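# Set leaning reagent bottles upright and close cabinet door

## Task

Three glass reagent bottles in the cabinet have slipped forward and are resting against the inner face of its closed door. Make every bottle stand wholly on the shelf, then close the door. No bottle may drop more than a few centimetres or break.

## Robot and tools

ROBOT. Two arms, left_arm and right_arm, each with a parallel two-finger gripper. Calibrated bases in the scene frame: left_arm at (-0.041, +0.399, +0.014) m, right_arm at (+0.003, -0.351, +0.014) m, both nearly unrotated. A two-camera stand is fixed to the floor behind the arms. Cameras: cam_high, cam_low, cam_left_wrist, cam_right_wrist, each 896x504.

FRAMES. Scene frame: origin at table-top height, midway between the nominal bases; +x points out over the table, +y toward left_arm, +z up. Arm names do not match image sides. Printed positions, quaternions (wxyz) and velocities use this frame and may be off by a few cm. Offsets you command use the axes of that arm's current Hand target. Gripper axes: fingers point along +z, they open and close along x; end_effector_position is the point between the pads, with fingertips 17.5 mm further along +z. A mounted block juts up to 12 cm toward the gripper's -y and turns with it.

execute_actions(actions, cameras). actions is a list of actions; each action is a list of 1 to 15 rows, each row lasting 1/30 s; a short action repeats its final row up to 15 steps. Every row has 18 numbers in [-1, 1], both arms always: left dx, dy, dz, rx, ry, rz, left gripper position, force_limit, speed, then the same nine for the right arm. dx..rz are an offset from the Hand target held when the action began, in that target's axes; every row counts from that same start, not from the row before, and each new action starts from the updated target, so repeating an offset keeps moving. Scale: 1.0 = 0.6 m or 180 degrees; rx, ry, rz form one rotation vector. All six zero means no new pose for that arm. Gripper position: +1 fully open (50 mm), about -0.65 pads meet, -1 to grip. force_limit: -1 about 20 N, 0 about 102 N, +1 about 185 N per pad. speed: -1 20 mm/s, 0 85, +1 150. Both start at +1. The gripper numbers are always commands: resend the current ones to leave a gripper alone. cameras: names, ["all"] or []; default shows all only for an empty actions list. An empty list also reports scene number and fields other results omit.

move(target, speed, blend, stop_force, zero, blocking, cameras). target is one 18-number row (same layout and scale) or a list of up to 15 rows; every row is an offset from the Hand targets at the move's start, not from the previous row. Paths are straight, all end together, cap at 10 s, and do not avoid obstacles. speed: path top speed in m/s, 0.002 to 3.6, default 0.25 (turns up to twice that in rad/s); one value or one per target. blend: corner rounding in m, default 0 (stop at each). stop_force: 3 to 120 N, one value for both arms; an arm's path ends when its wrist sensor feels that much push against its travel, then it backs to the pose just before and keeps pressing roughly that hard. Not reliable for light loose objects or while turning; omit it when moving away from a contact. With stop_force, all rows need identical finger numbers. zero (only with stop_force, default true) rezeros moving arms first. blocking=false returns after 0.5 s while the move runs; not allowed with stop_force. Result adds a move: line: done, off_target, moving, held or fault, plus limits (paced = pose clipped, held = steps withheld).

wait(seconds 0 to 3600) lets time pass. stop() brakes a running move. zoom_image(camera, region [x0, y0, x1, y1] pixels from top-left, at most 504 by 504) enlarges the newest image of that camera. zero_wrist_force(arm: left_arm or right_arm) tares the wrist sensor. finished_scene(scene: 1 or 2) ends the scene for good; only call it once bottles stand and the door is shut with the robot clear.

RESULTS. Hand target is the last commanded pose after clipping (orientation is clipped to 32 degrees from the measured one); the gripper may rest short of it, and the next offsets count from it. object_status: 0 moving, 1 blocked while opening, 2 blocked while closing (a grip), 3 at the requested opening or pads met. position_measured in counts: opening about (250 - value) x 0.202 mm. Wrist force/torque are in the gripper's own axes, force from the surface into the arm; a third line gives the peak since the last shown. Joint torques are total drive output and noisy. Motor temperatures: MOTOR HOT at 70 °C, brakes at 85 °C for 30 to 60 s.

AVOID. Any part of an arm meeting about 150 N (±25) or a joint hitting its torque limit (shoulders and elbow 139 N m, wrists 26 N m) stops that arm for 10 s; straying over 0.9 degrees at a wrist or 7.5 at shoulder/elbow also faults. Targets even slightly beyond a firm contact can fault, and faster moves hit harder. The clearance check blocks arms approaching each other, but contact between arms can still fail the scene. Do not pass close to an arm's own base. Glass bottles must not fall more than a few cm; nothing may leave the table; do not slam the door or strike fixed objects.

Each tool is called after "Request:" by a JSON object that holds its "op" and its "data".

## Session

Request:
{"op": "execute_actions", "data": {"actions": []}}

Request:
{"op": "zoom_image", "data": {"camera": "cam_high", "region": [300, 60, 620, 340]}}

Request:
{"op": "zoom_image", "data": {"camera": "cam_low", "region": [420, 0, 800, 300]}}

Scene clock: 0.00 s.
left_arm: end_effector_position=(+0.4637, +0.6489, +0.1321) position_measured=3 object_status=3 end_effector_quat_wxyz=(-0.259, -0.130, +0.846, -0.447) | right_arm: end_effector_position=(+0.8015, -0.5306, +0.2465) position_measured=3 object_status=3 end_effector_quat_wxyz=(+0.304, -0.159, +0.899, +0.273)
Joint positions: left_arm=[0.457 -0.752 1.096 -0.951 -2.186 -1.059] | right_arm=[2.868 -2.285 -1.16 -0.868 2.332 -2.035]
Joint velocities: within noise
Joint torques (N m): no reading
Motor temperatures (°C): left_arm=[28 28 26 35 34 32] | right_arm=[24 29 27 32 32 32]
Wrist force (N): no reading
Wrist torque (N m): no reading
Wrist force, peak (N): no reading
Hand target: left_arm +0.4637, +0.6489, +0.1321; -0.259, -0.130, +0.846, -0.447 | right_arm +0.8015, -0.5306, +0.2465; +0.304, -0.159, +0.899, +0.273
Tool commands: left_gripper/position=+1.0 left_gripper/force_limit=+1.0 left_gripper/speed=+1.0 right_gripper/position=+1.0 right_gripper/force_limit=+1.0 right_gripper/speed=+1.0

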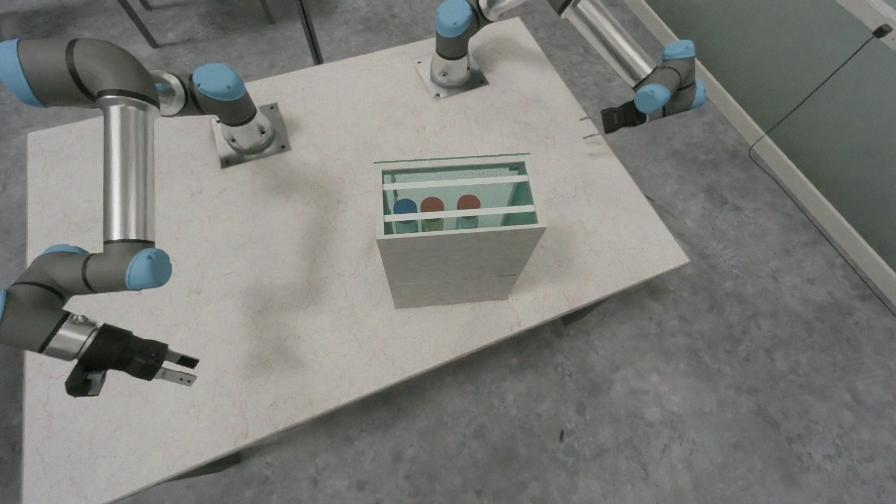

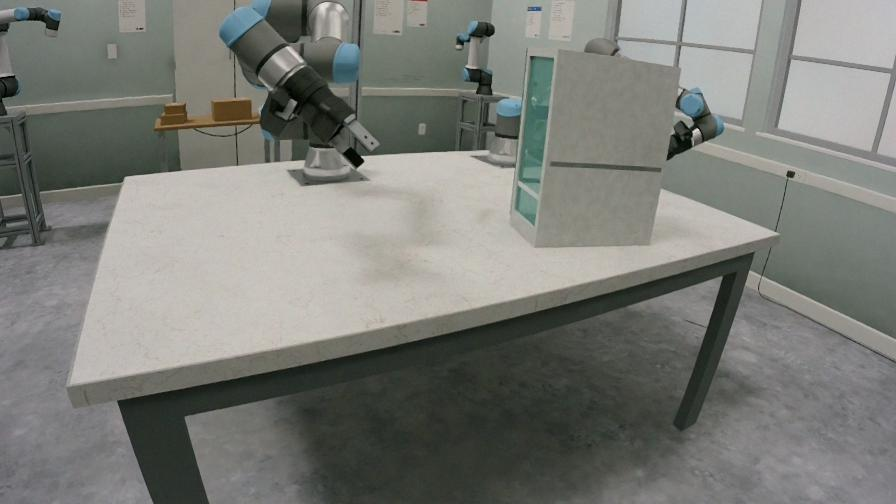

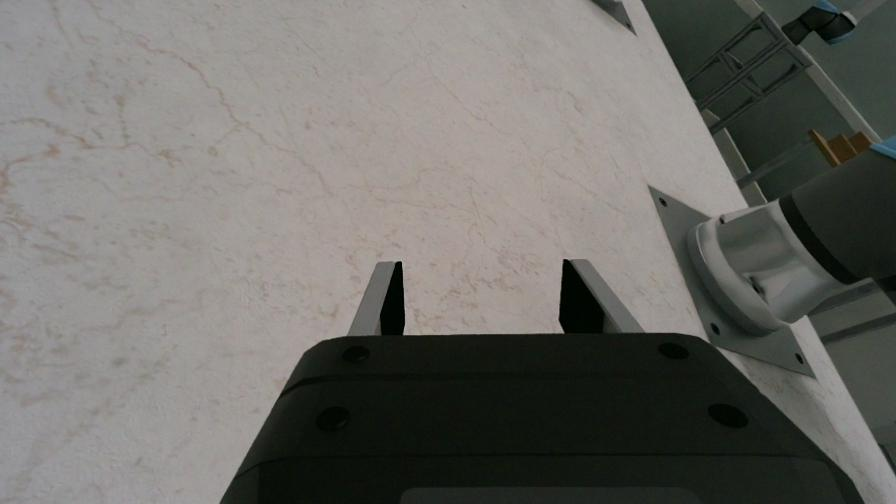

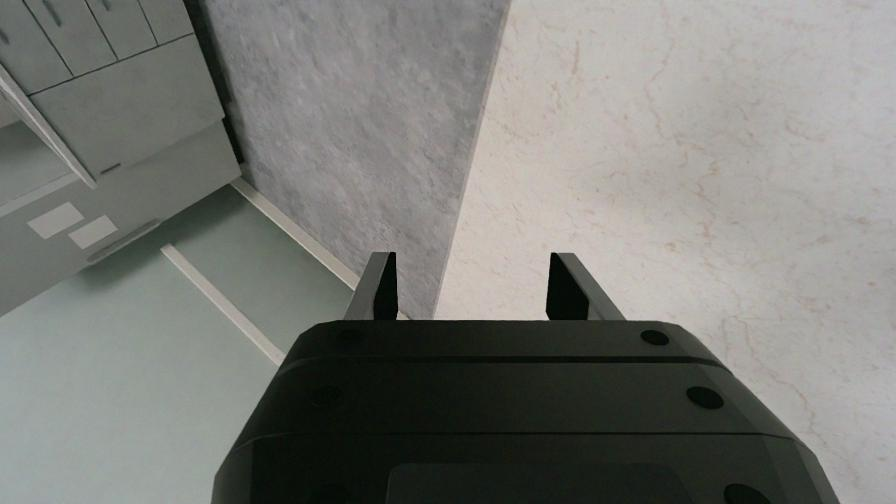

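Scaled by 1.575.

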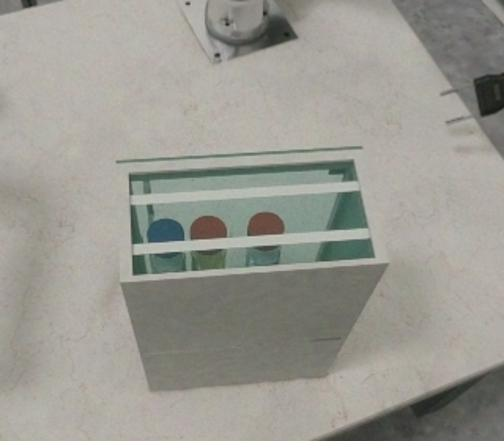

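Scaled by 1.326.

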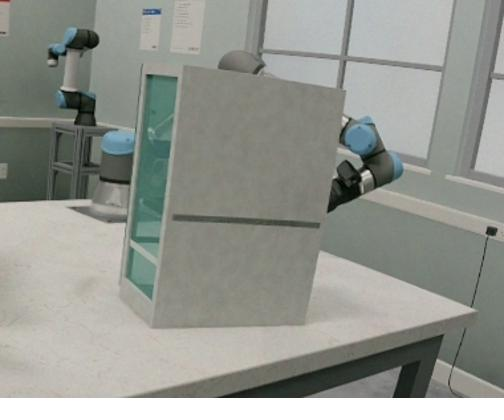

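Request:
{"op": "move", "data": {"target": [0,0,0,0,0,0,0.5,-0.8,0, 0,0,0,0,0,0,-1,-1,0], "speed": 0.5, "blocking": false}}

Scene clock: 5.50 s.
left_arm: end_effector_position=(+0.4637, +0.6489, +0.1321) position_measured=78 object_status=3 end_effector_quat_wxyz=(-0.259, -0.130, +0.846, -0.447) | right_arm: end_effector_position=(+0.8015, -0.5306, +0.2465) position_measured=199 object_status=0 end_effector_quat_wxyz=(+0.304, -0.159, +0.899, +0.273)
Joint positions: left_arm=[0.457 -0.752 1.096 -0.951 -2.186 -1.059] | right_arm=[2.868 -2.285 -1.16 -0.868 2.332 -2.035]
Joint torques (N m): left_arm=[-0.02 -59.29 -22.48 -0.26 -0.68 0] | right_arm=[0.28 56.53 27.21 3.7 1.4 -0.02]
Wrist force (N): left_arm=[-0.1 0.3 0.0] | right_arm=[0.1 -0.1 0.1]
Wrist torque (N m): left_arm=[0.06 0.01 0.00] | right_arm=[-0.01 -0.02 -0.01]
Wrist force, peak (N): left_arm=[-0.2 0.6 0.0] | right_arm=[0.2 0.0 0.5]
Hand target: left_arm +0.4637, +0.6489, +0.1321; -0.259, -0.130, +0.846, -0.447 | right_arm +0.8015, -0.5306, +0.2465; +0.304, -0.159, +0.899, +0.273
Tool commands: left_gripper/position=+0.5 left_gripper/force_limit=-0.8 left_gripper/speed=+0.0 right_gripper/position=-1.0 right_gripper/force_limit=-1.0 right_gripper/speed=+0.0
Off the commanded pose: left_arm 0.000 m, 0 deg | right_arm 0.000 m, 0 deg.
move: running

Request:
{"op": "move", "data": {"target": [0.1417,-0.8062,0.7237,0.279,-0.441,0.0381,0.5,-0.8,0, 0.2192,0.5878,0.2185,0.020,-0.3135,-0.6751,-1,-1,0], "speed": 0.6, "cameras": ["all"]}}

a move is refused until a result has shown your running move's end: call wait (it returns as soon as the move ends) or stop first; nothing of this call was run
Scene clock: 5.90 s.
left_arm: end_effector_position=(+0.4637, +0.6489, +0.1321) position_measured=78 object_status=3 end_effector_quat_wxyz=(-0.259, -0.130, +0.846, -0.447) | right_arm: end_effector_position=(+0.8015, -0.5306, +0.2465) position_measured=250 object_status=3 end_effector_quat_wxyz=(+0.304, -0.159, +0.899, +0.273)
Joint positions: left_arm=[0.457 -0.752 1.096 -0.951 -2.186 -1.059] | right_arm=[2.868 -2.285 -1.16 -0.868 2.332 -2.035]
Joint torques (N m): left_arm=[-0.31 -59.68 -23.05 -0.07 -0.76 0.11] | right_arm=[0.08 56.56 27.87 3.68 1.51 0.09]
Wrist force (N): left_arm=[0.2 0.2 0.0] | right_arm=[0.3 -0.1 0.2]
Wrist torque (N m): left_arm=[0.04 -0.03 0.00] | right_arm=[0.00 -0.05 0.00]
Wrist force, peak (N): left_arm=[-0.1 0.3 0.0] | right_arm=[0.4 0.1 0.3]
Hand target: left_arm +0.4637, +0.6489, +0.1321; -0.259, -0.130, +0.846, -0.447 | right_arm +0.8015, -0.5306, +0.2465; +0.304, -0.159, +0.899, +0.273
Tool commands: left_gripper/position=+0.5 left_gripper/force_limit=-0.8 left_gripper/speed=+0.0 right_gripper/position=-1.0 right_gripper/force_limit=-1.0 right_gripper/speed=+0.0
Off the commanded pose: left_arm 0.000 m, 0 deg | right_arm 0.000 m, 0 deg.
earlier move: done

Request:
{"op": "move", "data": {"target": [0.1417,-0.8062,0.7237,0.279,-0.441,0.0381,0.5,-0.8,0, 0.2192,0.5878,0.2185,0.020,-0.3135,-0.6751,-1,-1,0], "speed": 0.6, "cameras": ["all"]}}

Scene clock: 7.60 s.
left_arm: end_effector_position=(+0.4652, +0.5748, +0.1551) position_measured=78 object_status=3 end_effector_quat_wxyz=(-0.197, -0.160, +0.835, -0.489) | right_arm: end_effector_position=(+0.7578, -0.4553, +0.2395) position_measured=250 object_status=3 end_effector_quat_wxyz=(+0.453, -0.329, +0.802, +0.205)
Joint positions: left_arm=[0.404 -0.935 1.389 -1.156 -2.381 -1.122] | right_arm=[2.931 -2.185 -1.552 -0.251 2.402 -2.232]
Joint torques (N m): left_arm=[7.03 -40.69 -33.9 2.09 0.59 2.36] | right_arm=[11.96 34.96 14.7 6.71 -0.12 1.24]
Motor temperatures (°C): left_arm=[28 28 26 35 34 32] | right_arm=[24 29 27 32 32 32]
Wrist force (N): left_arm=[0.1 0.2 0.1] | right_arm=[0.5 -0.3 -0.5]
Wrist torque (N m): left_arm=[0.02 -0.03 -0.12] | right_arm=[-0.04 -0.12 -0.07]
Wrist force, peak (N): left_arm=[-0.2 11.2 6.7] | right_arm=[0.1 1.6 0.0]
Hand target: left_arm +0.4652, +0.5748, +0.1551; -0.197, -0.160, +0.835, -0.489 (not the last commanded pose) | right_arm +0.7578, -0.4553, +0.2395; +0.454, -0.329, +0.802, +0.205 (not the last commanded pose)
Off the commanded pose: left_arm 0.578 m, 85 deg | right_arm 0.311 m, 105 deg.
move: held (left_arm; a check stopped the path), off_target (right_arm; braked when a check withheld steps of left_arm); limits=held
pose unreachable (left arm): on one or more control steps of this call, first in action 0 (counted from 0), this arm could not follow its commanded pose, so it was not sent that pose on those steps. It may still have moved: this result reports where it is.
cause: moving toward the commanded pose would bring two parts of the arm too close to each other (its gripper and another part of the arm, with joints 4 (wrist 1) to 6 (wrist 3) between them, 10 mm apart when it was first held).

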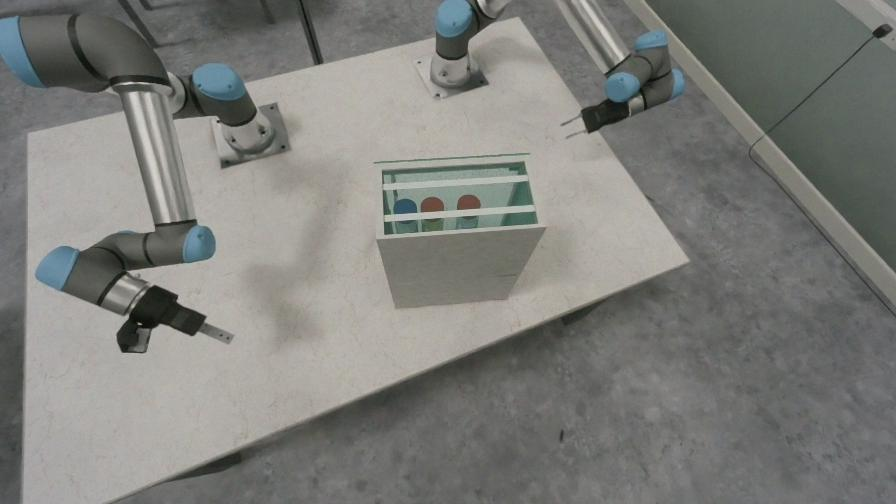

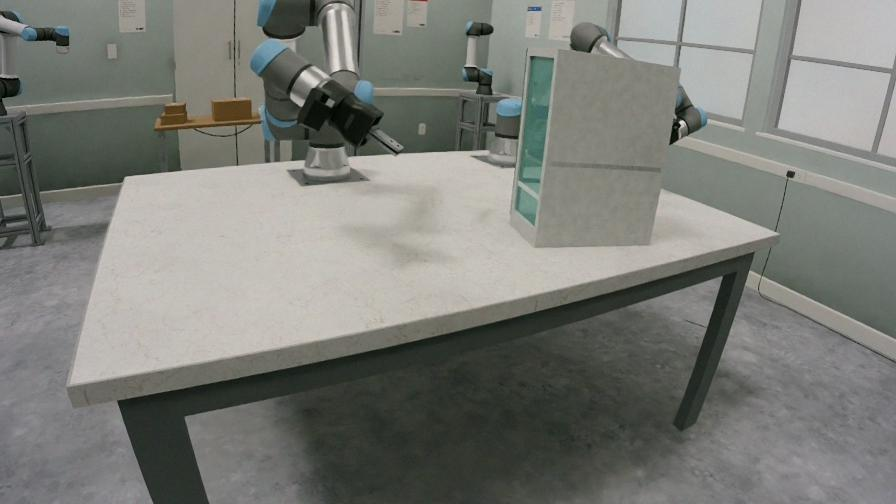

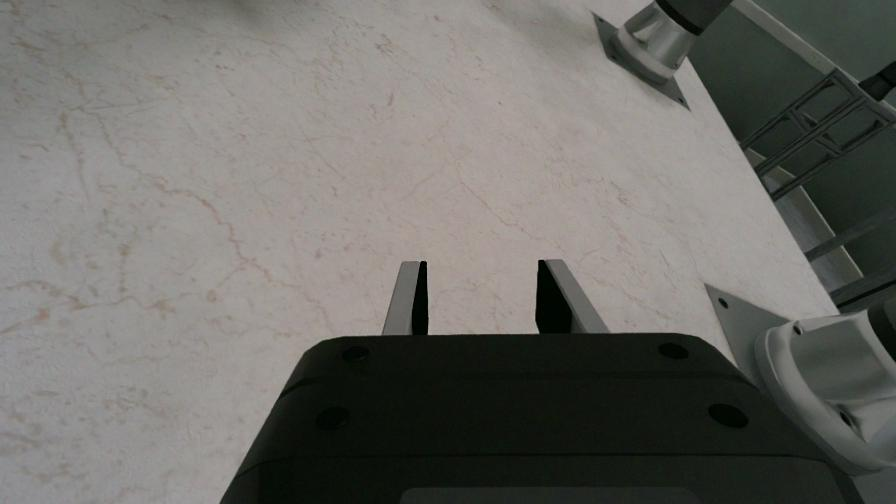

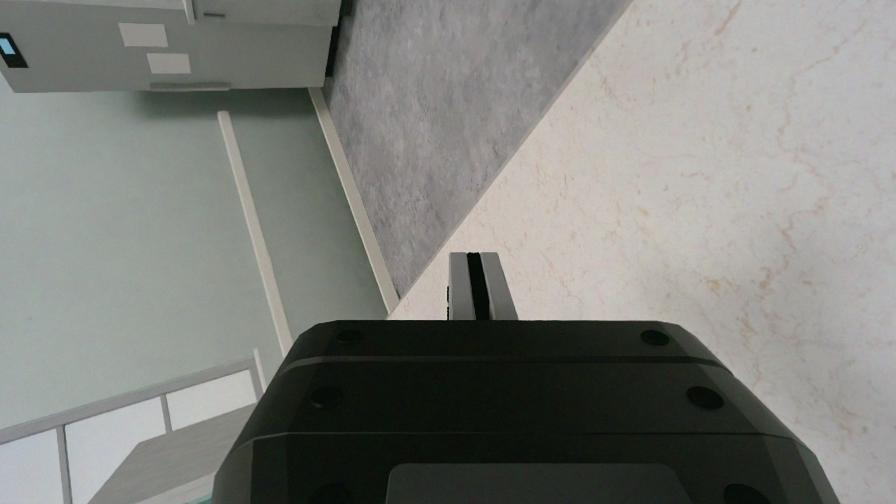

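Request:
{"op": "move", "data": {"target": [[0.2143,-0.33,0.1365,-0.1906,-0.3104,-0.2545,0.5,-0.8,0, -0.0109,0.2486,0.0737,0.0077,-0.1223,-0.2634,-1,-1,0],[0.1858,-0.6368,0.6992,0.2428,-0.4044,0.0401,0.5,-0.8,0, -0.0218,0.4972,0.1473,0.0154,-0.2445,-0.5268,-1,-1,0]], "speed": 0.6, "blend": [0.05,0], "cameras": ["all"]}}

Scene clock: 14.33 s.
left_arm: end_effector_position=(+0.4719, +0.0177, +0.3099) position_measured=78 object_status=3 end_effector_quat_wxyz=(+0.422, -0.421, +0.568, -0.568) | right_arm: end_effector_position=(+0.6020, -0.1867, +0.2151) position_measured=250 object_status=3 end_effector_quat_wxyz=(+0.698, -0.699, +0.108, -0.107)
Joint positions: left_arm=[-1.225 -1.094 2.166 -4.215 -0.671 -3.14] | right_arm=[3.243 -2.418 -1.783 1.056 2.738 -3.144]
Joint torques (N m): left_arm=[7.09 -24.34 -25.28 -4.45 -1.58 2.54] | right_arm=[11.84 62.11 3.49 -1.71 1.36 -1.67]
Wrist force (N): left_arm=[0.1 0.4 0.2] | right_arm=[-1.4 -0.4 -2.6]
Wrist torque (N m): left_arm=[-0.17 -0.03 -0.35] | right_arm=[-0.06 0.14 -0.26]
Wrist force, peak (N): left_arm=[1.9 0.3 -0.5] | right_arm=[-1.3 -0.4 -3.0]
Hand target: left_arm +0.4719, +0.0177, +0.3099; +0.422, -0.421, +0.568, -0.568 | right_arm +0.6020, -0.1867, +0.2151; +0.698, -0.699, +0.108, -0.107
Off the commanded pose: left_arm 0.000 m, 0 deg | right_arm 0.000 m, 0 deg.
move: done

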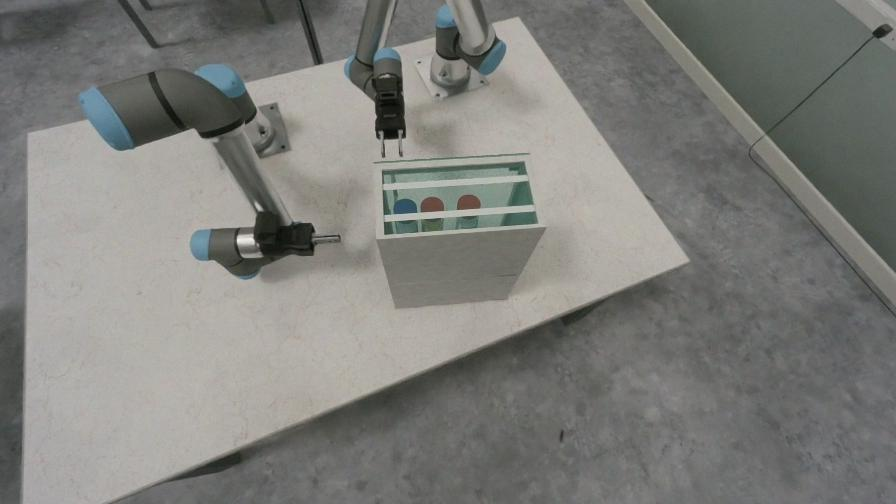

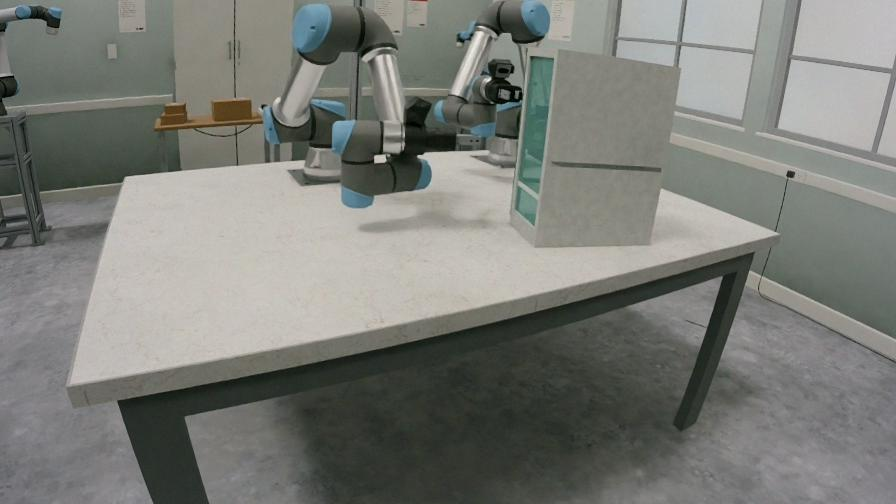

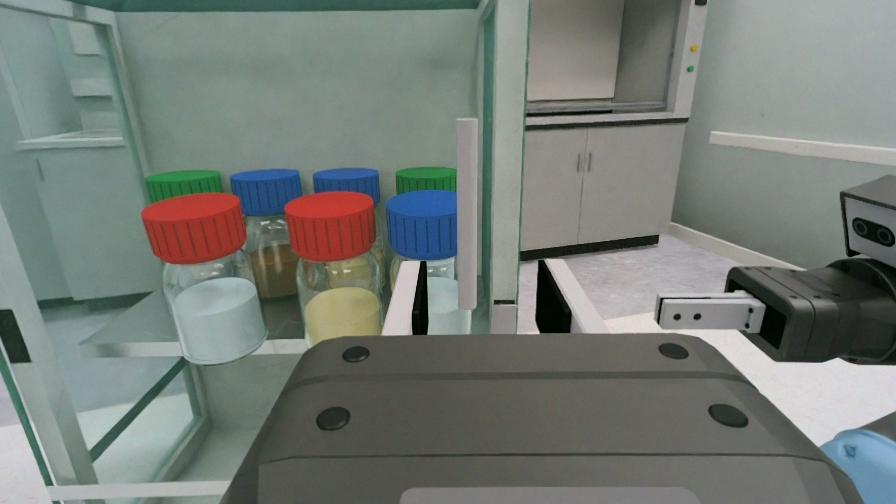

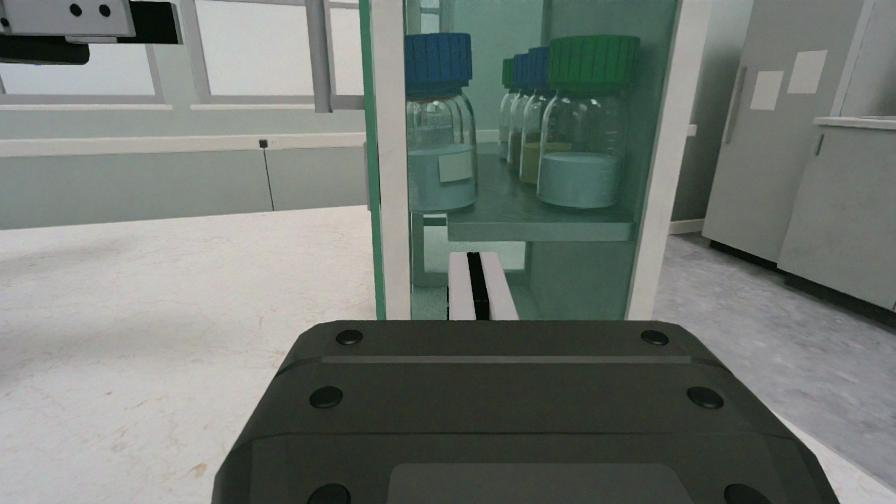

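Request:
{"op": "zoom_image", "data": {"camera": "cam_right_wrist", "region": [340, 0, 660, 300]}}

Request:
{"op": "zoom_image", "data": {"camera": "cam_right_wrist", "region": [400, 120, 520, 250]}}

Request:
{"op": "zoom_image", "data": {"camera": "cam_left_wrist", "region": [60, 140, 520, 380]}}

Scaled by 1.575.

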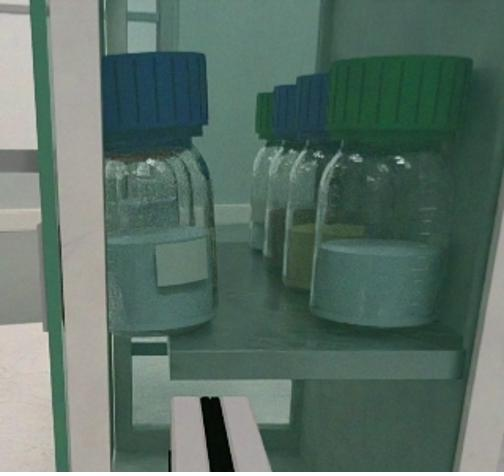

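Scaled by 3.877.

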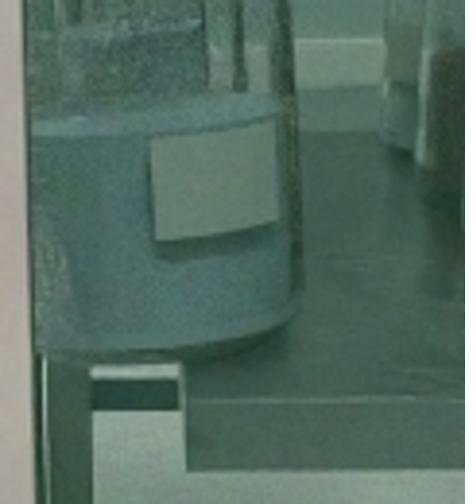

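Scaled by 1.096.

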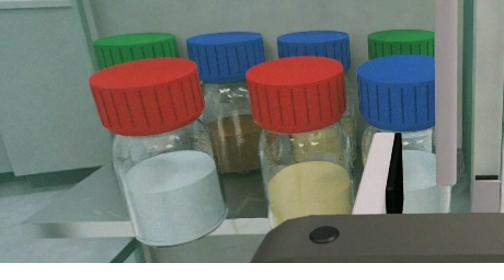

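Request:
{"op": "zoom_image", "data": {"camera": "cam_left_wrist", "region": [70, 320, 310, 370]}}

Request:
{"op": "zoom_image", "data": {"camera": "cam_left_wrist", "region": [440, 90, 560, 350]}}

Request:
{"op": "zoom_image", "data": {"camera": "cam_left_wrist", "region": [0, 0, 500, 200]}}

Scaled by 2.100.

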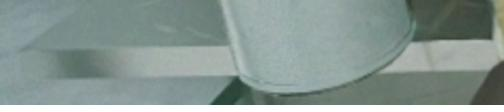

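Scaled by 1.938.

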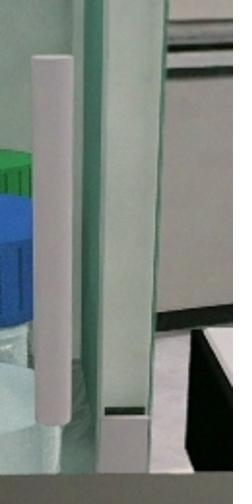

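Scaled by 1.008.

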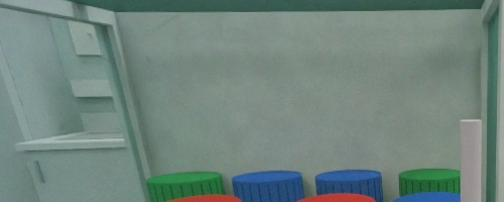

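Request:
{"op": "move", "data": {"target": [-0.0042,0,0.1683,0,0,0,0.5,-0.8,0, -0.1743,-0.0115,0.1542,0.1024,0.1024,0.4925,-1,-1,0], "speed": 0.35, "cameras": ["cam_left_wrist","cam_right_wrist"]}}

Scene clock: 28.80 s.
left_arm: end_effector_position=(+0.5693, -0.0091, +0.3100) position_measured=78 object_status=3 end_effector_quat_wxyz=(+0.422, -0.421, +0.568, -0.568) | right_arm: end_effector_position=(+0.5301, -0.0671, +0.2220) position_measured=250 object_status=3 end_effector_quat_wxyz=(+0.643, -0.293, +0.644, +0.293)
Joint positions: left_arm=[-1.05 -0.965 1.903 -4.081 -0.847 -3.14] | right_arm=[3.758 -2.25 -2.267 1.374 1.813 -1.571]
Joint torques (N m): left_arm=[7.42 -32.01 -28.4 0.9 -1.57 -2.27] | right_arm=[10.78 50.25 -2.59 -0.36 -1 1.39]
Wrist force (N): left_arm=[0.2 0.1 0.2] | right_arm=[0.5 -0.7 -2.0]
Wrist torque (N m): left_arm=[-0.23 -0.05 -0.33] | right_arm=[-0.08 -0.23 -0.05]
Wrist force, peak (N): left_arm=[0.7 0.4 0.0] | right_arm=[-1.8 0.0 -2.9]
Hand target: left_arm +0.5693, -0.0092, +0.3100; +0.422, -0.421, +0.568, -0.568 | right_arm +0.5301, -0.0670, +0.2220; +0.643, -0.293, +0.644, +0.293
Off the commanded pose: left_arm 0.000 m, 0 deg | right_arm 0.000 m, 0 deg.
move: done

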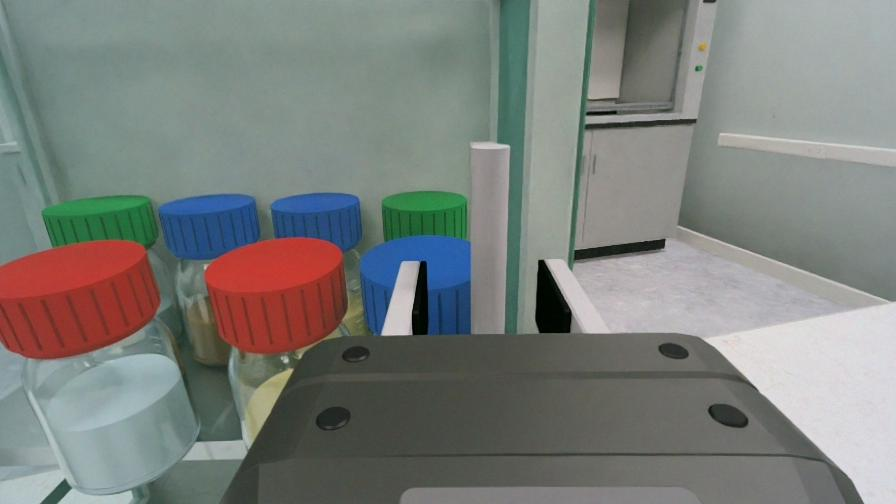

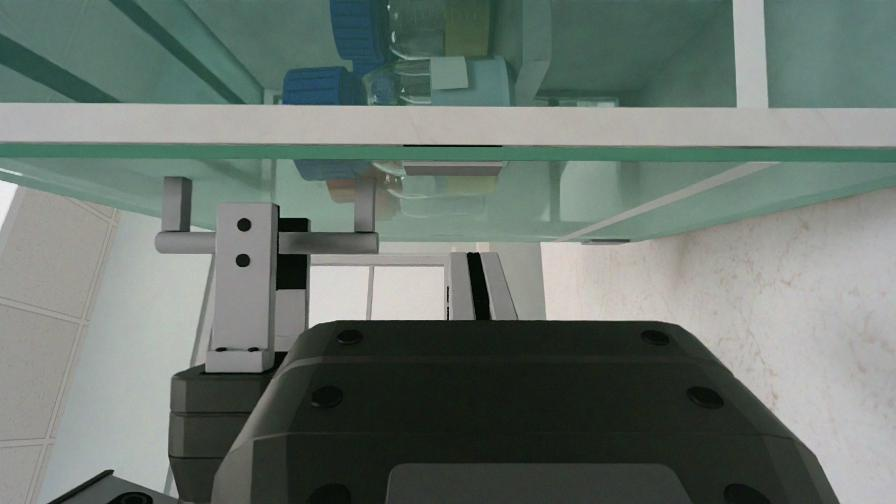

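Request:
{"op": "move", "data": {"target": [[0,0,0,0,0,0,-1,-0.8,-0.5, 0,0,0,0,0,0,-1,-1,0],[-0.0067,0,-0.0382,0,0.0220,0,-1,-0.8,-0.5, 0,0,0,0,0,0,-1,-1,0],[-0.0165,0,-0.0765,0,0.0442,0,-1,-0.8,-0.5, 0,0,0,0,0,0,-1,-1,0],[-0.0282,0,-0.1108,0,0.0648,0,-1,-0.8,-0.5, 0,0,0,0,0,0,-1,-1,0]], "speed": [0.05,0.06,0.06,0.06], "blend": [0,0.004,0.004,0], "cameras": ["cam_left_wrist","cam_right_wrist"]}}

Scene clock: 32.93 s.
left_arm: end_effector_position=(+0.5106, +0.0262, +0.3100) position_measured=203 object_status=2 end_effector_quat_wxyz=(+0.362, -0.361, +0.608, -0.608) end_effector_velocity=(-0.001, +0.001, -0.001) end_effector_angular_velocity=(+0.002, +0.001, +0.000) | right_arm: end_effector_position=(+0.5301, -0.0670, +0.2220) position_measured=250 object_status=3 end_effector_quat_wxyz=(+0.643, -0.293, +0.644, +0.293)
Joint positions: left_arm=[-1.02 -1.089 2.156 -4.209 -1.08 -3.14] | right_arm=[3.758 -2.25 -2.267 1.374 1.812 -1.571]
Joint velocities: left_arm=[0 -0.001 0.005 -0.001 -0.001 0.001] | right_arm=[within noise]
Joint torques (N m): left_arm=[43.66 -47.62 5.25 -5.56 11.98 -1.89] | right_arm=[11.7 50.05 -2.48 -0.15 -1.18 1.51]
Wrist force (N): left_arm=[52.4 -6.0 -8.9] | right_arm=[0.5 -1.0 -1.6]
Wrist torque (N m): left_arm=[-0.32 0.33 -0.34] | right_arm=[-0.13 -0.24 -0.05]
Wrist force, peak (N): left_arm=[52.4 -6.0 -8.9] | right_arm=[0.5 -1.1 -2.2]
Hand target: left_arm +0.5106, +0.0263, +0.3100; +0.362, -0.361, +0.608, -0.608 | right_arm +0.5301, -0.0670, +0.2220; +0.643, -0.293, +0.644, +0.293
Off the commanded pose: left_arm 0.000 m, 0 deg | right_arm 0.000 m, 0 deg.
move: done

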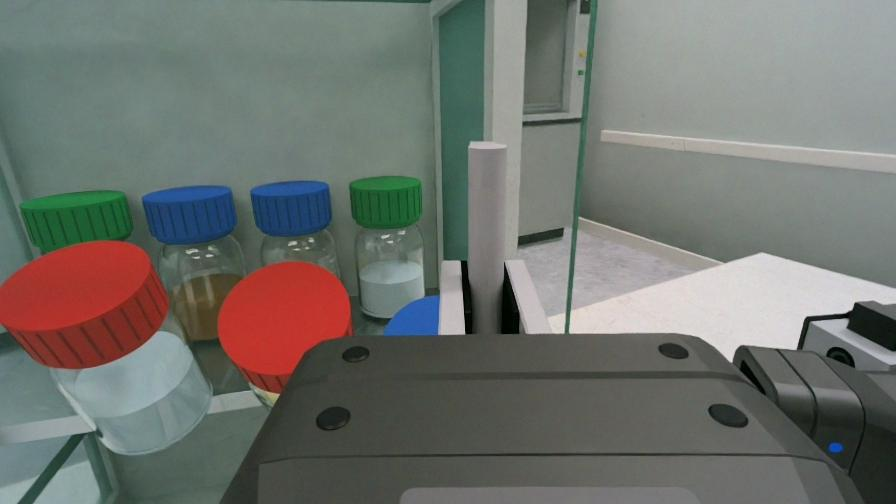

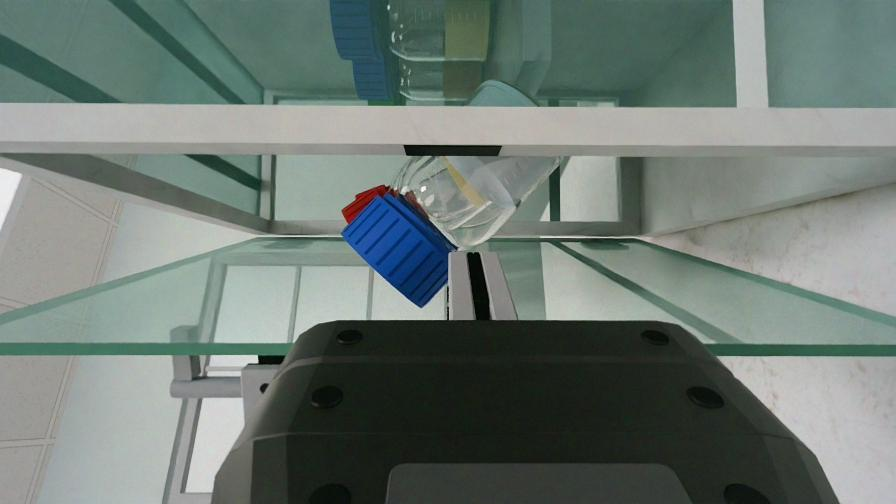

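Request:
{"op": "move", "data": {"target": [0.0047,0,0.0217,0,-0.0122,0,-1,-0.8,-0.5, 0,0,0,0,0,0,-1,-1,0], "speed": 0.05, "cameras": ["cam_left_wrist","cam_right_wrist"]}}

Scene clock: 36.97 s.
left_arm: end_effector_position=(+0.5206, +0.0177, +0.3100) position_measured=203 object_status=2 end_effector_quat_wxyz=(+0.373, -0.373, +0.601, -0.601) | right_arm: end_effector_position=(+0.5301, -0.0670, +0.2220) position_measured=250 object_status=3 end_effector_quat_wxyz=(+0.643, -0.293, +0.644, +0.293)
Joint positions: left_arm=[-1.033 -1.067 2.111 -4.186 -1.029 -3.14] | right_arm=[3.758 -2.25 -2.267 1.374 1.812 -1.571]
Joint torques (N m): left_arm=[6.32 -25.59 -25.26 0.51 6.43 1.9] | right_arm=[11.34 50.41 -2.82 -0.07 -1.2 1.37]
Wrist force (N): left_arm=[19.1 -1.4 -5.2] | right_arm=[0.5 -1.0 -1.7]
Wrist torque (N m): left_arm=[-0.24 0.14 -0.33] | right_arm=[-0.14 -0.23 -0.04]
Wrist force, peak (N): left_arm=[54.9 -6.6 -9.8] | right_arm=[0.5 -1.4 -2.1]
Hand target: left_arm +0.5207, +0.0176, +0.3100; +0.374, -0.373, +0.601, -0.601 | right_arm +0.5301, -0.0670, +0.2220; +0.643, -0.293, +0.644, +0.293
Off the commanded pose: left_arm 0.000 m, 0 deg | right_arm 0.000 m, 0 deg.
move: done

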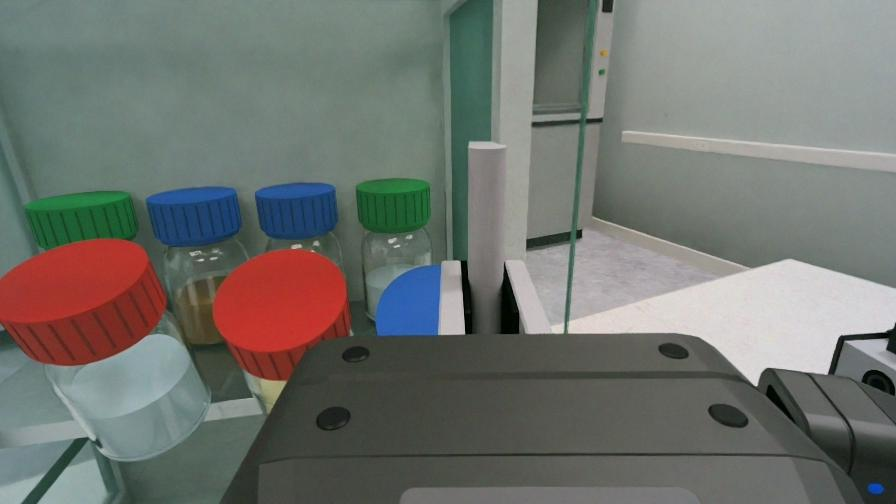

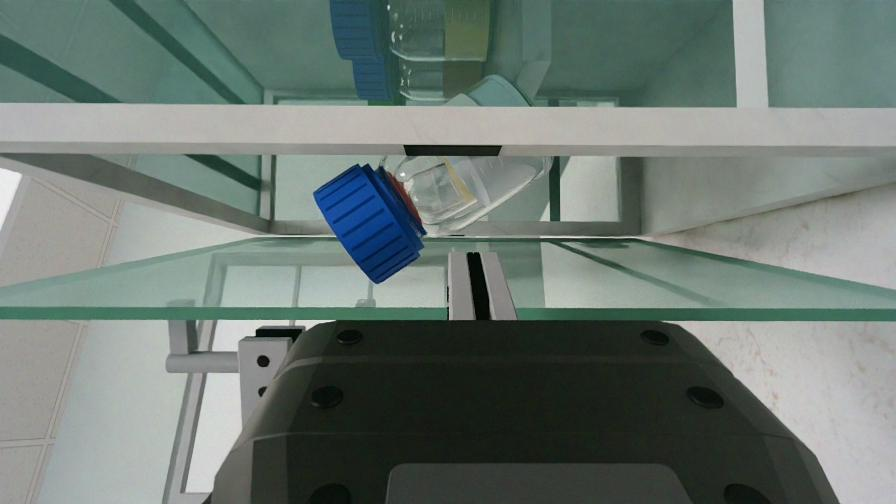

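Request:
{"op": "zoom_image", "data": {"camera": "cam_right_wrist", "region": [300, 0, 660, 330]}}

Scaled by 1.400.

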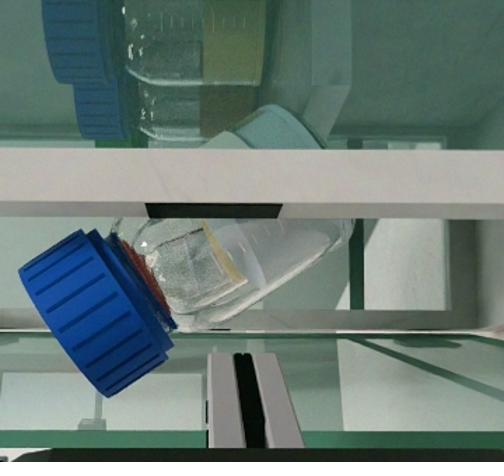

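Request:
{"op": "move", "data": {"target": [0.0008,0,0,0,0,0,-1,-0.8,-0.5, 0.02,0.0172,0.1313,-0.0861,0,0,-1,-1,0], "speed": 0.12, "cameras": ["cam_left_wrist","cam_right_wrist"]}}

Scene clock: 41.27 s.
left_arm: end_effector_position=(+0.5205, +0.0172, +0.3100) position_measured=203 object_status=2 end_effector_quat_wxyz=(+0.374, -0.373, +0.601, -0.601) | right_arm: end_effector_position=(+0.5739, -0.0009, +0.2098) position_measured=250 object_status=3 end_effector_quat_wxyz=(+0.597, -0.377, +0.599, +0.377)
Joint positions: left_arm=[-1.034 -1.067 2.111 -4.186 -1.028 -3.14] | right_arm=[3.678 -2.37 -1.949 1.176 2.163 -1.571]
Joint torques (N m): left_arm=[-5.5 -25.72 -26.95 0.67 2.3 -1.04] | right_arm=[-12.65 29.56 21.84 -0.6 1.5 -1.03]
Wrist force (N): left_arm=[1.1 -0.9 -4.0] | right_arm=[1.0 -0.5 -2.1]
Wrist torque (N m): left_arm=[-0.43 0.24 -0.33] | right_arm=[-0.06 -0.30 -0.03]
Wrist force, peak (N): left_arm=[19.0 -1.3 -5.1] | right_arm=[0.4 -0.9 -2.7]
Hand target: left_arm +0.5205, +0.0172, +0.3100; +0.374, -0.373, +0.601, -0.601 | right_arm +0.5739, -0.0008, +0.2098; +0.597, -0.377, +0.599, +0.377
Off the commanded pose: left_arm 0.000 m, 0 deg | right_arm 0.000 m, 0 deg.
move: done

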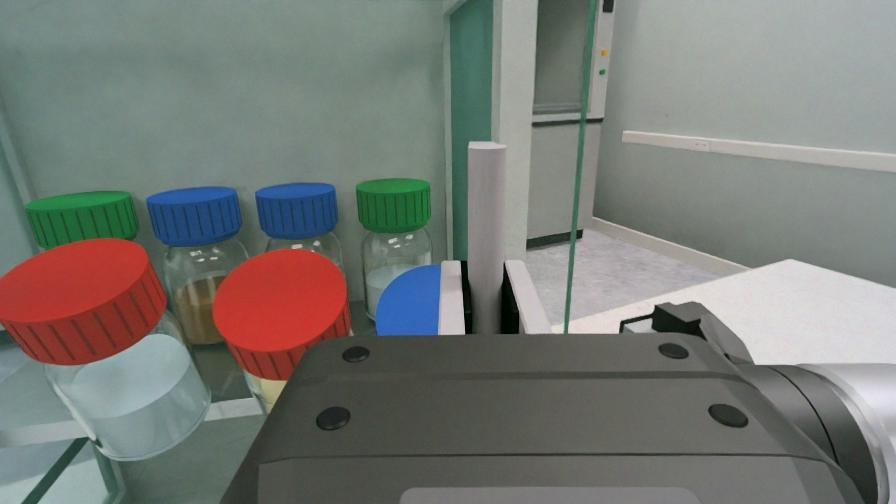

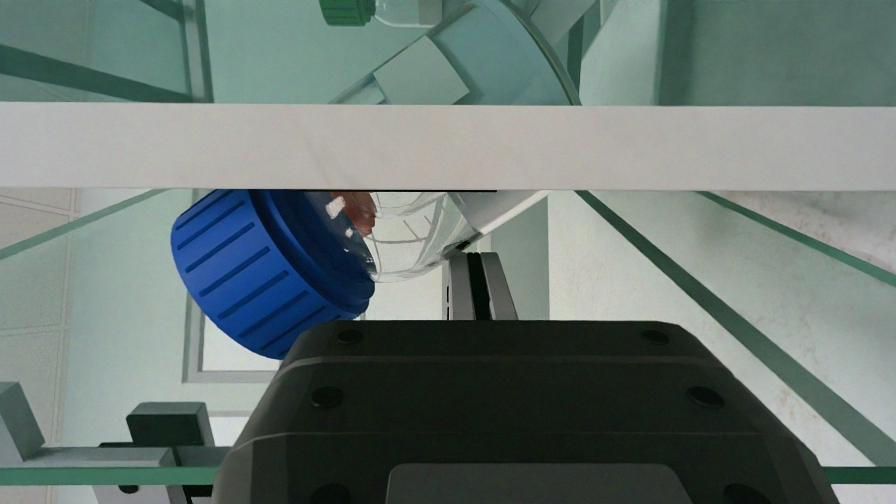

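Request:
{"op": "move", "data": {"target": [0,0,0,0,0,0,-1,-0.8,-0.5, 0,-0.0337,0.0060,0,0,0,-1,-1,0], "speed": 0.04, "stop_force": 15, "cameras": ["cam_left_wrist","cam_right_wrist"]}}

Scene clock: 43.10 s.
left_arm: end_effector_position=(+0.5205, +0.0172, +0.3100) position_measured=203 object_status=2 end_effector_quat_wxyz=(+0.374, -0.373, +0.601, -0.601) | right_arm: end_effector_position=(+0.5937, -0.0063, +0.2098) position_measured=250 object_status=3 end_effector_quat_wxyz=(+0.597, -0.377, +0.599, +0.377)
Joint positions: left_arm=[-1.034 -1.067 2.111 -4.186 -1.028 -3.14] | right_arm=[3.647 -2.389 -1.894 1.139 2.195 -1.571]
Joint torques (N m): left_arm=[-5.13 -27.22 -23.29 -1.55 1.85 -2.03] | right_arm=[-13.32 30.82 23.65 -0.5 0.86 -1.47]
Wrist force (N): left_arm=[0.3 -0.6 -2.0] | right_arm=[0.9 1.0 -2.0]
Wrist torque (N m): left_arm=[-0.40 0.35 -0.33] | right_arm=[-0.15 -0.26 -0.04]
Wrist force, peak (N): left_arm=[0.7 -0.9 -4.3] | right_arm=[1.5 1.7 -2.3]
Hand target: left_arm +0.5205, +0.0172, +0.3100; +0.374, -0.373, +0.601, -0.601 | right_arm +0.5937, -0.0063, +0.2098; +0.597, -0.377, +0.599, +0.377
Off the commanded pose: left_arm 0.000 m, 0 deg | right_arm 0.000 m, 0 deg.
move: done

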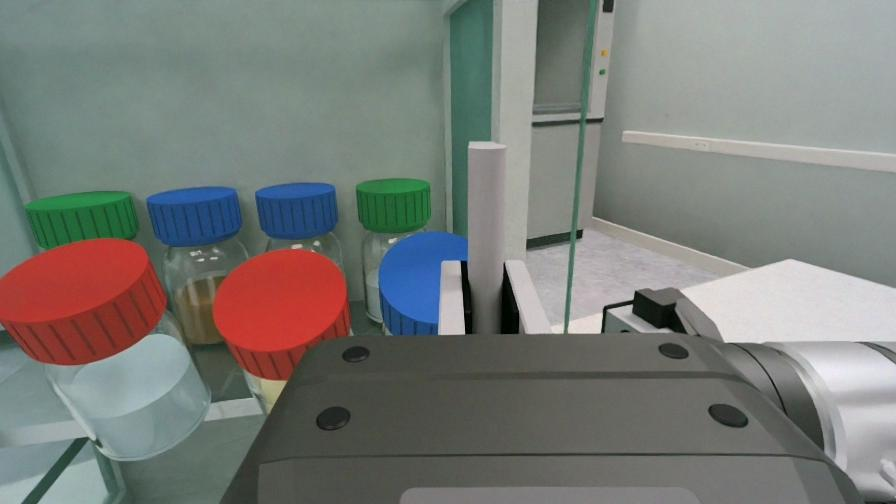

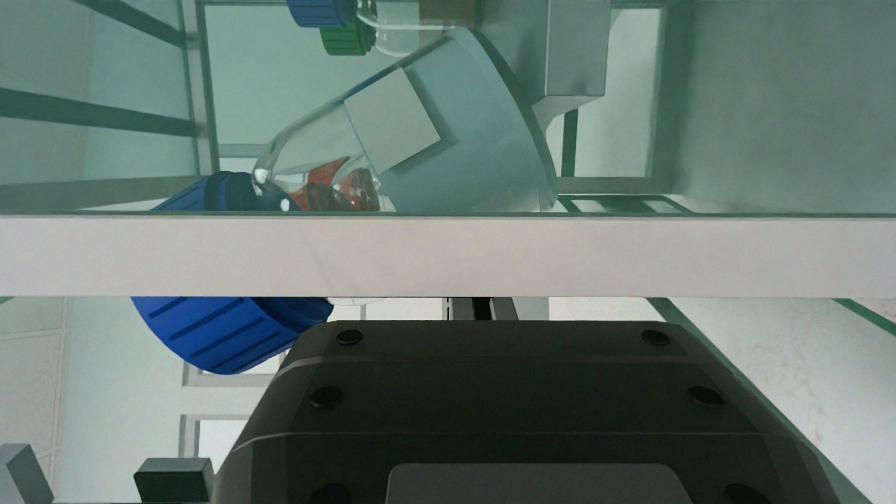

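Request:
{"op": "move", "data": {"target": [[-0.0053,0,-0.0308,0,0.0183,0,-1,-0.8,-0.5, 0,-0.0067,0.0143,0.0839,0,0,-1,-1,0],[-0.0053,0,-0.0308,0,0.0183,0,-1,-0.8,-0.5, 0,-0.0223,0.0322,0.1672,0,0,-1,-1,0]], "speed": [0.1,0.1], "blend": [0.003,0], "cameras": ["cam_left_wrist","cam_right_wrist"]}}

Scene clock: 47.27 s.
left_arm: end_effector_position=(+0.5053, +0.0282, +0.3100) position_measured=203 object_status=2 end_effector_quat_wxyz=(+0.356, -0.355, +0.611, -0.611) | right_arm: end_effector_position=(+0.6141, +0.0054, +0.2098) position_measured=250 object_status=3 end_effector_quat_wxyz=(+0.675, -0.209, +0.676, +0.209)
Joint positions: left_arm=[-1.017 -1.098 2.174 -4.218 -1.102 -3.14] | right_arm=[3.932 -2.347 -2.023 1.227 1.384 -1.57]
Joint torques (N m): left_arm=[4.97 -49.29 -1.18 -4.95 -2.37 -2.1] | right_arm=[10.83 27.26 21.37 -0.12 -1.62 1.47]
Wrist force (N): left_arm=[-5.0 -1.7 -0.5] | right_arm=[0.4 0.6 -2.3]
Wrist torque (N m): left_arm=[-0.42 0.37 -0.33] | right_arm=[-0.14 -0.19 -0.04]
Wrist force, peak (N): left_arm=[-3.7 -4.1 -0.5] | right_arm=[0.7 1.3 -2.5]
Hand target: left_arm +0.5053, +0.0282, +0.3100; +0.356, -0.355, +0.611, -0.611 | right_arm +0.6141, +0.0054, +0.2098; +0.675, -0.209, +0.676, +0.209
Off the commanded pose: left_arm 0.000 m, 0 deg | right_arm 0.000 m, 0 deg.
move: done

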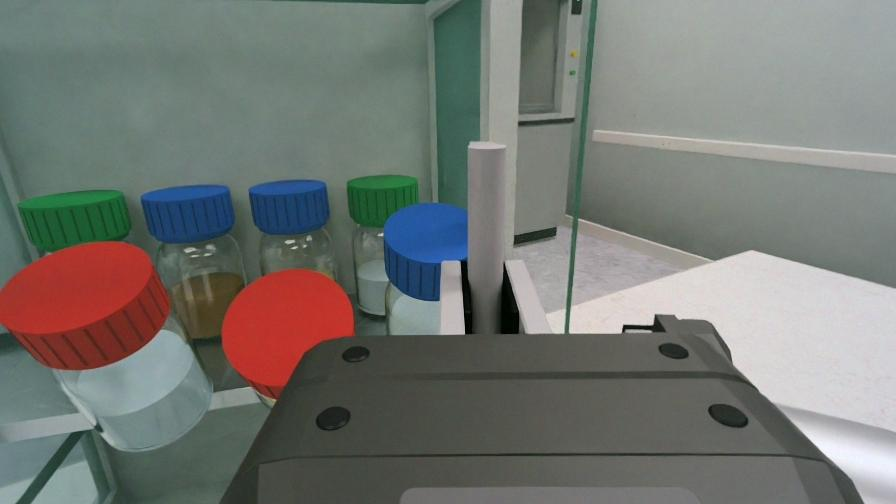

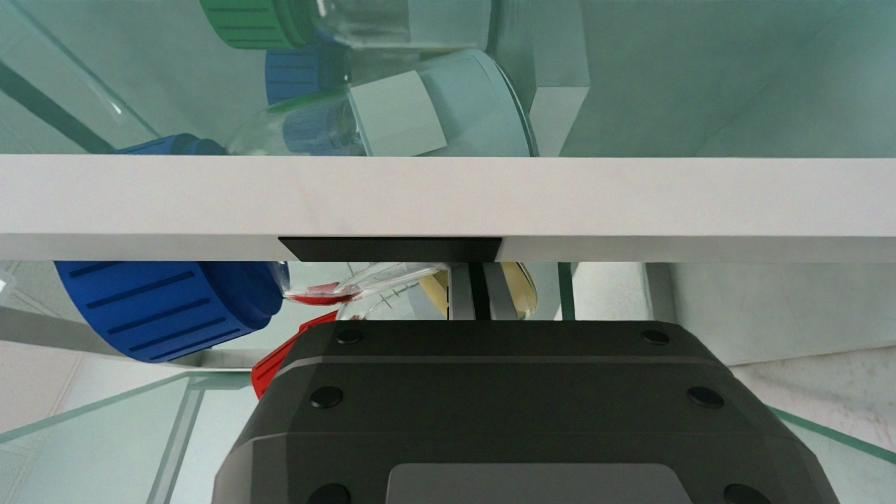

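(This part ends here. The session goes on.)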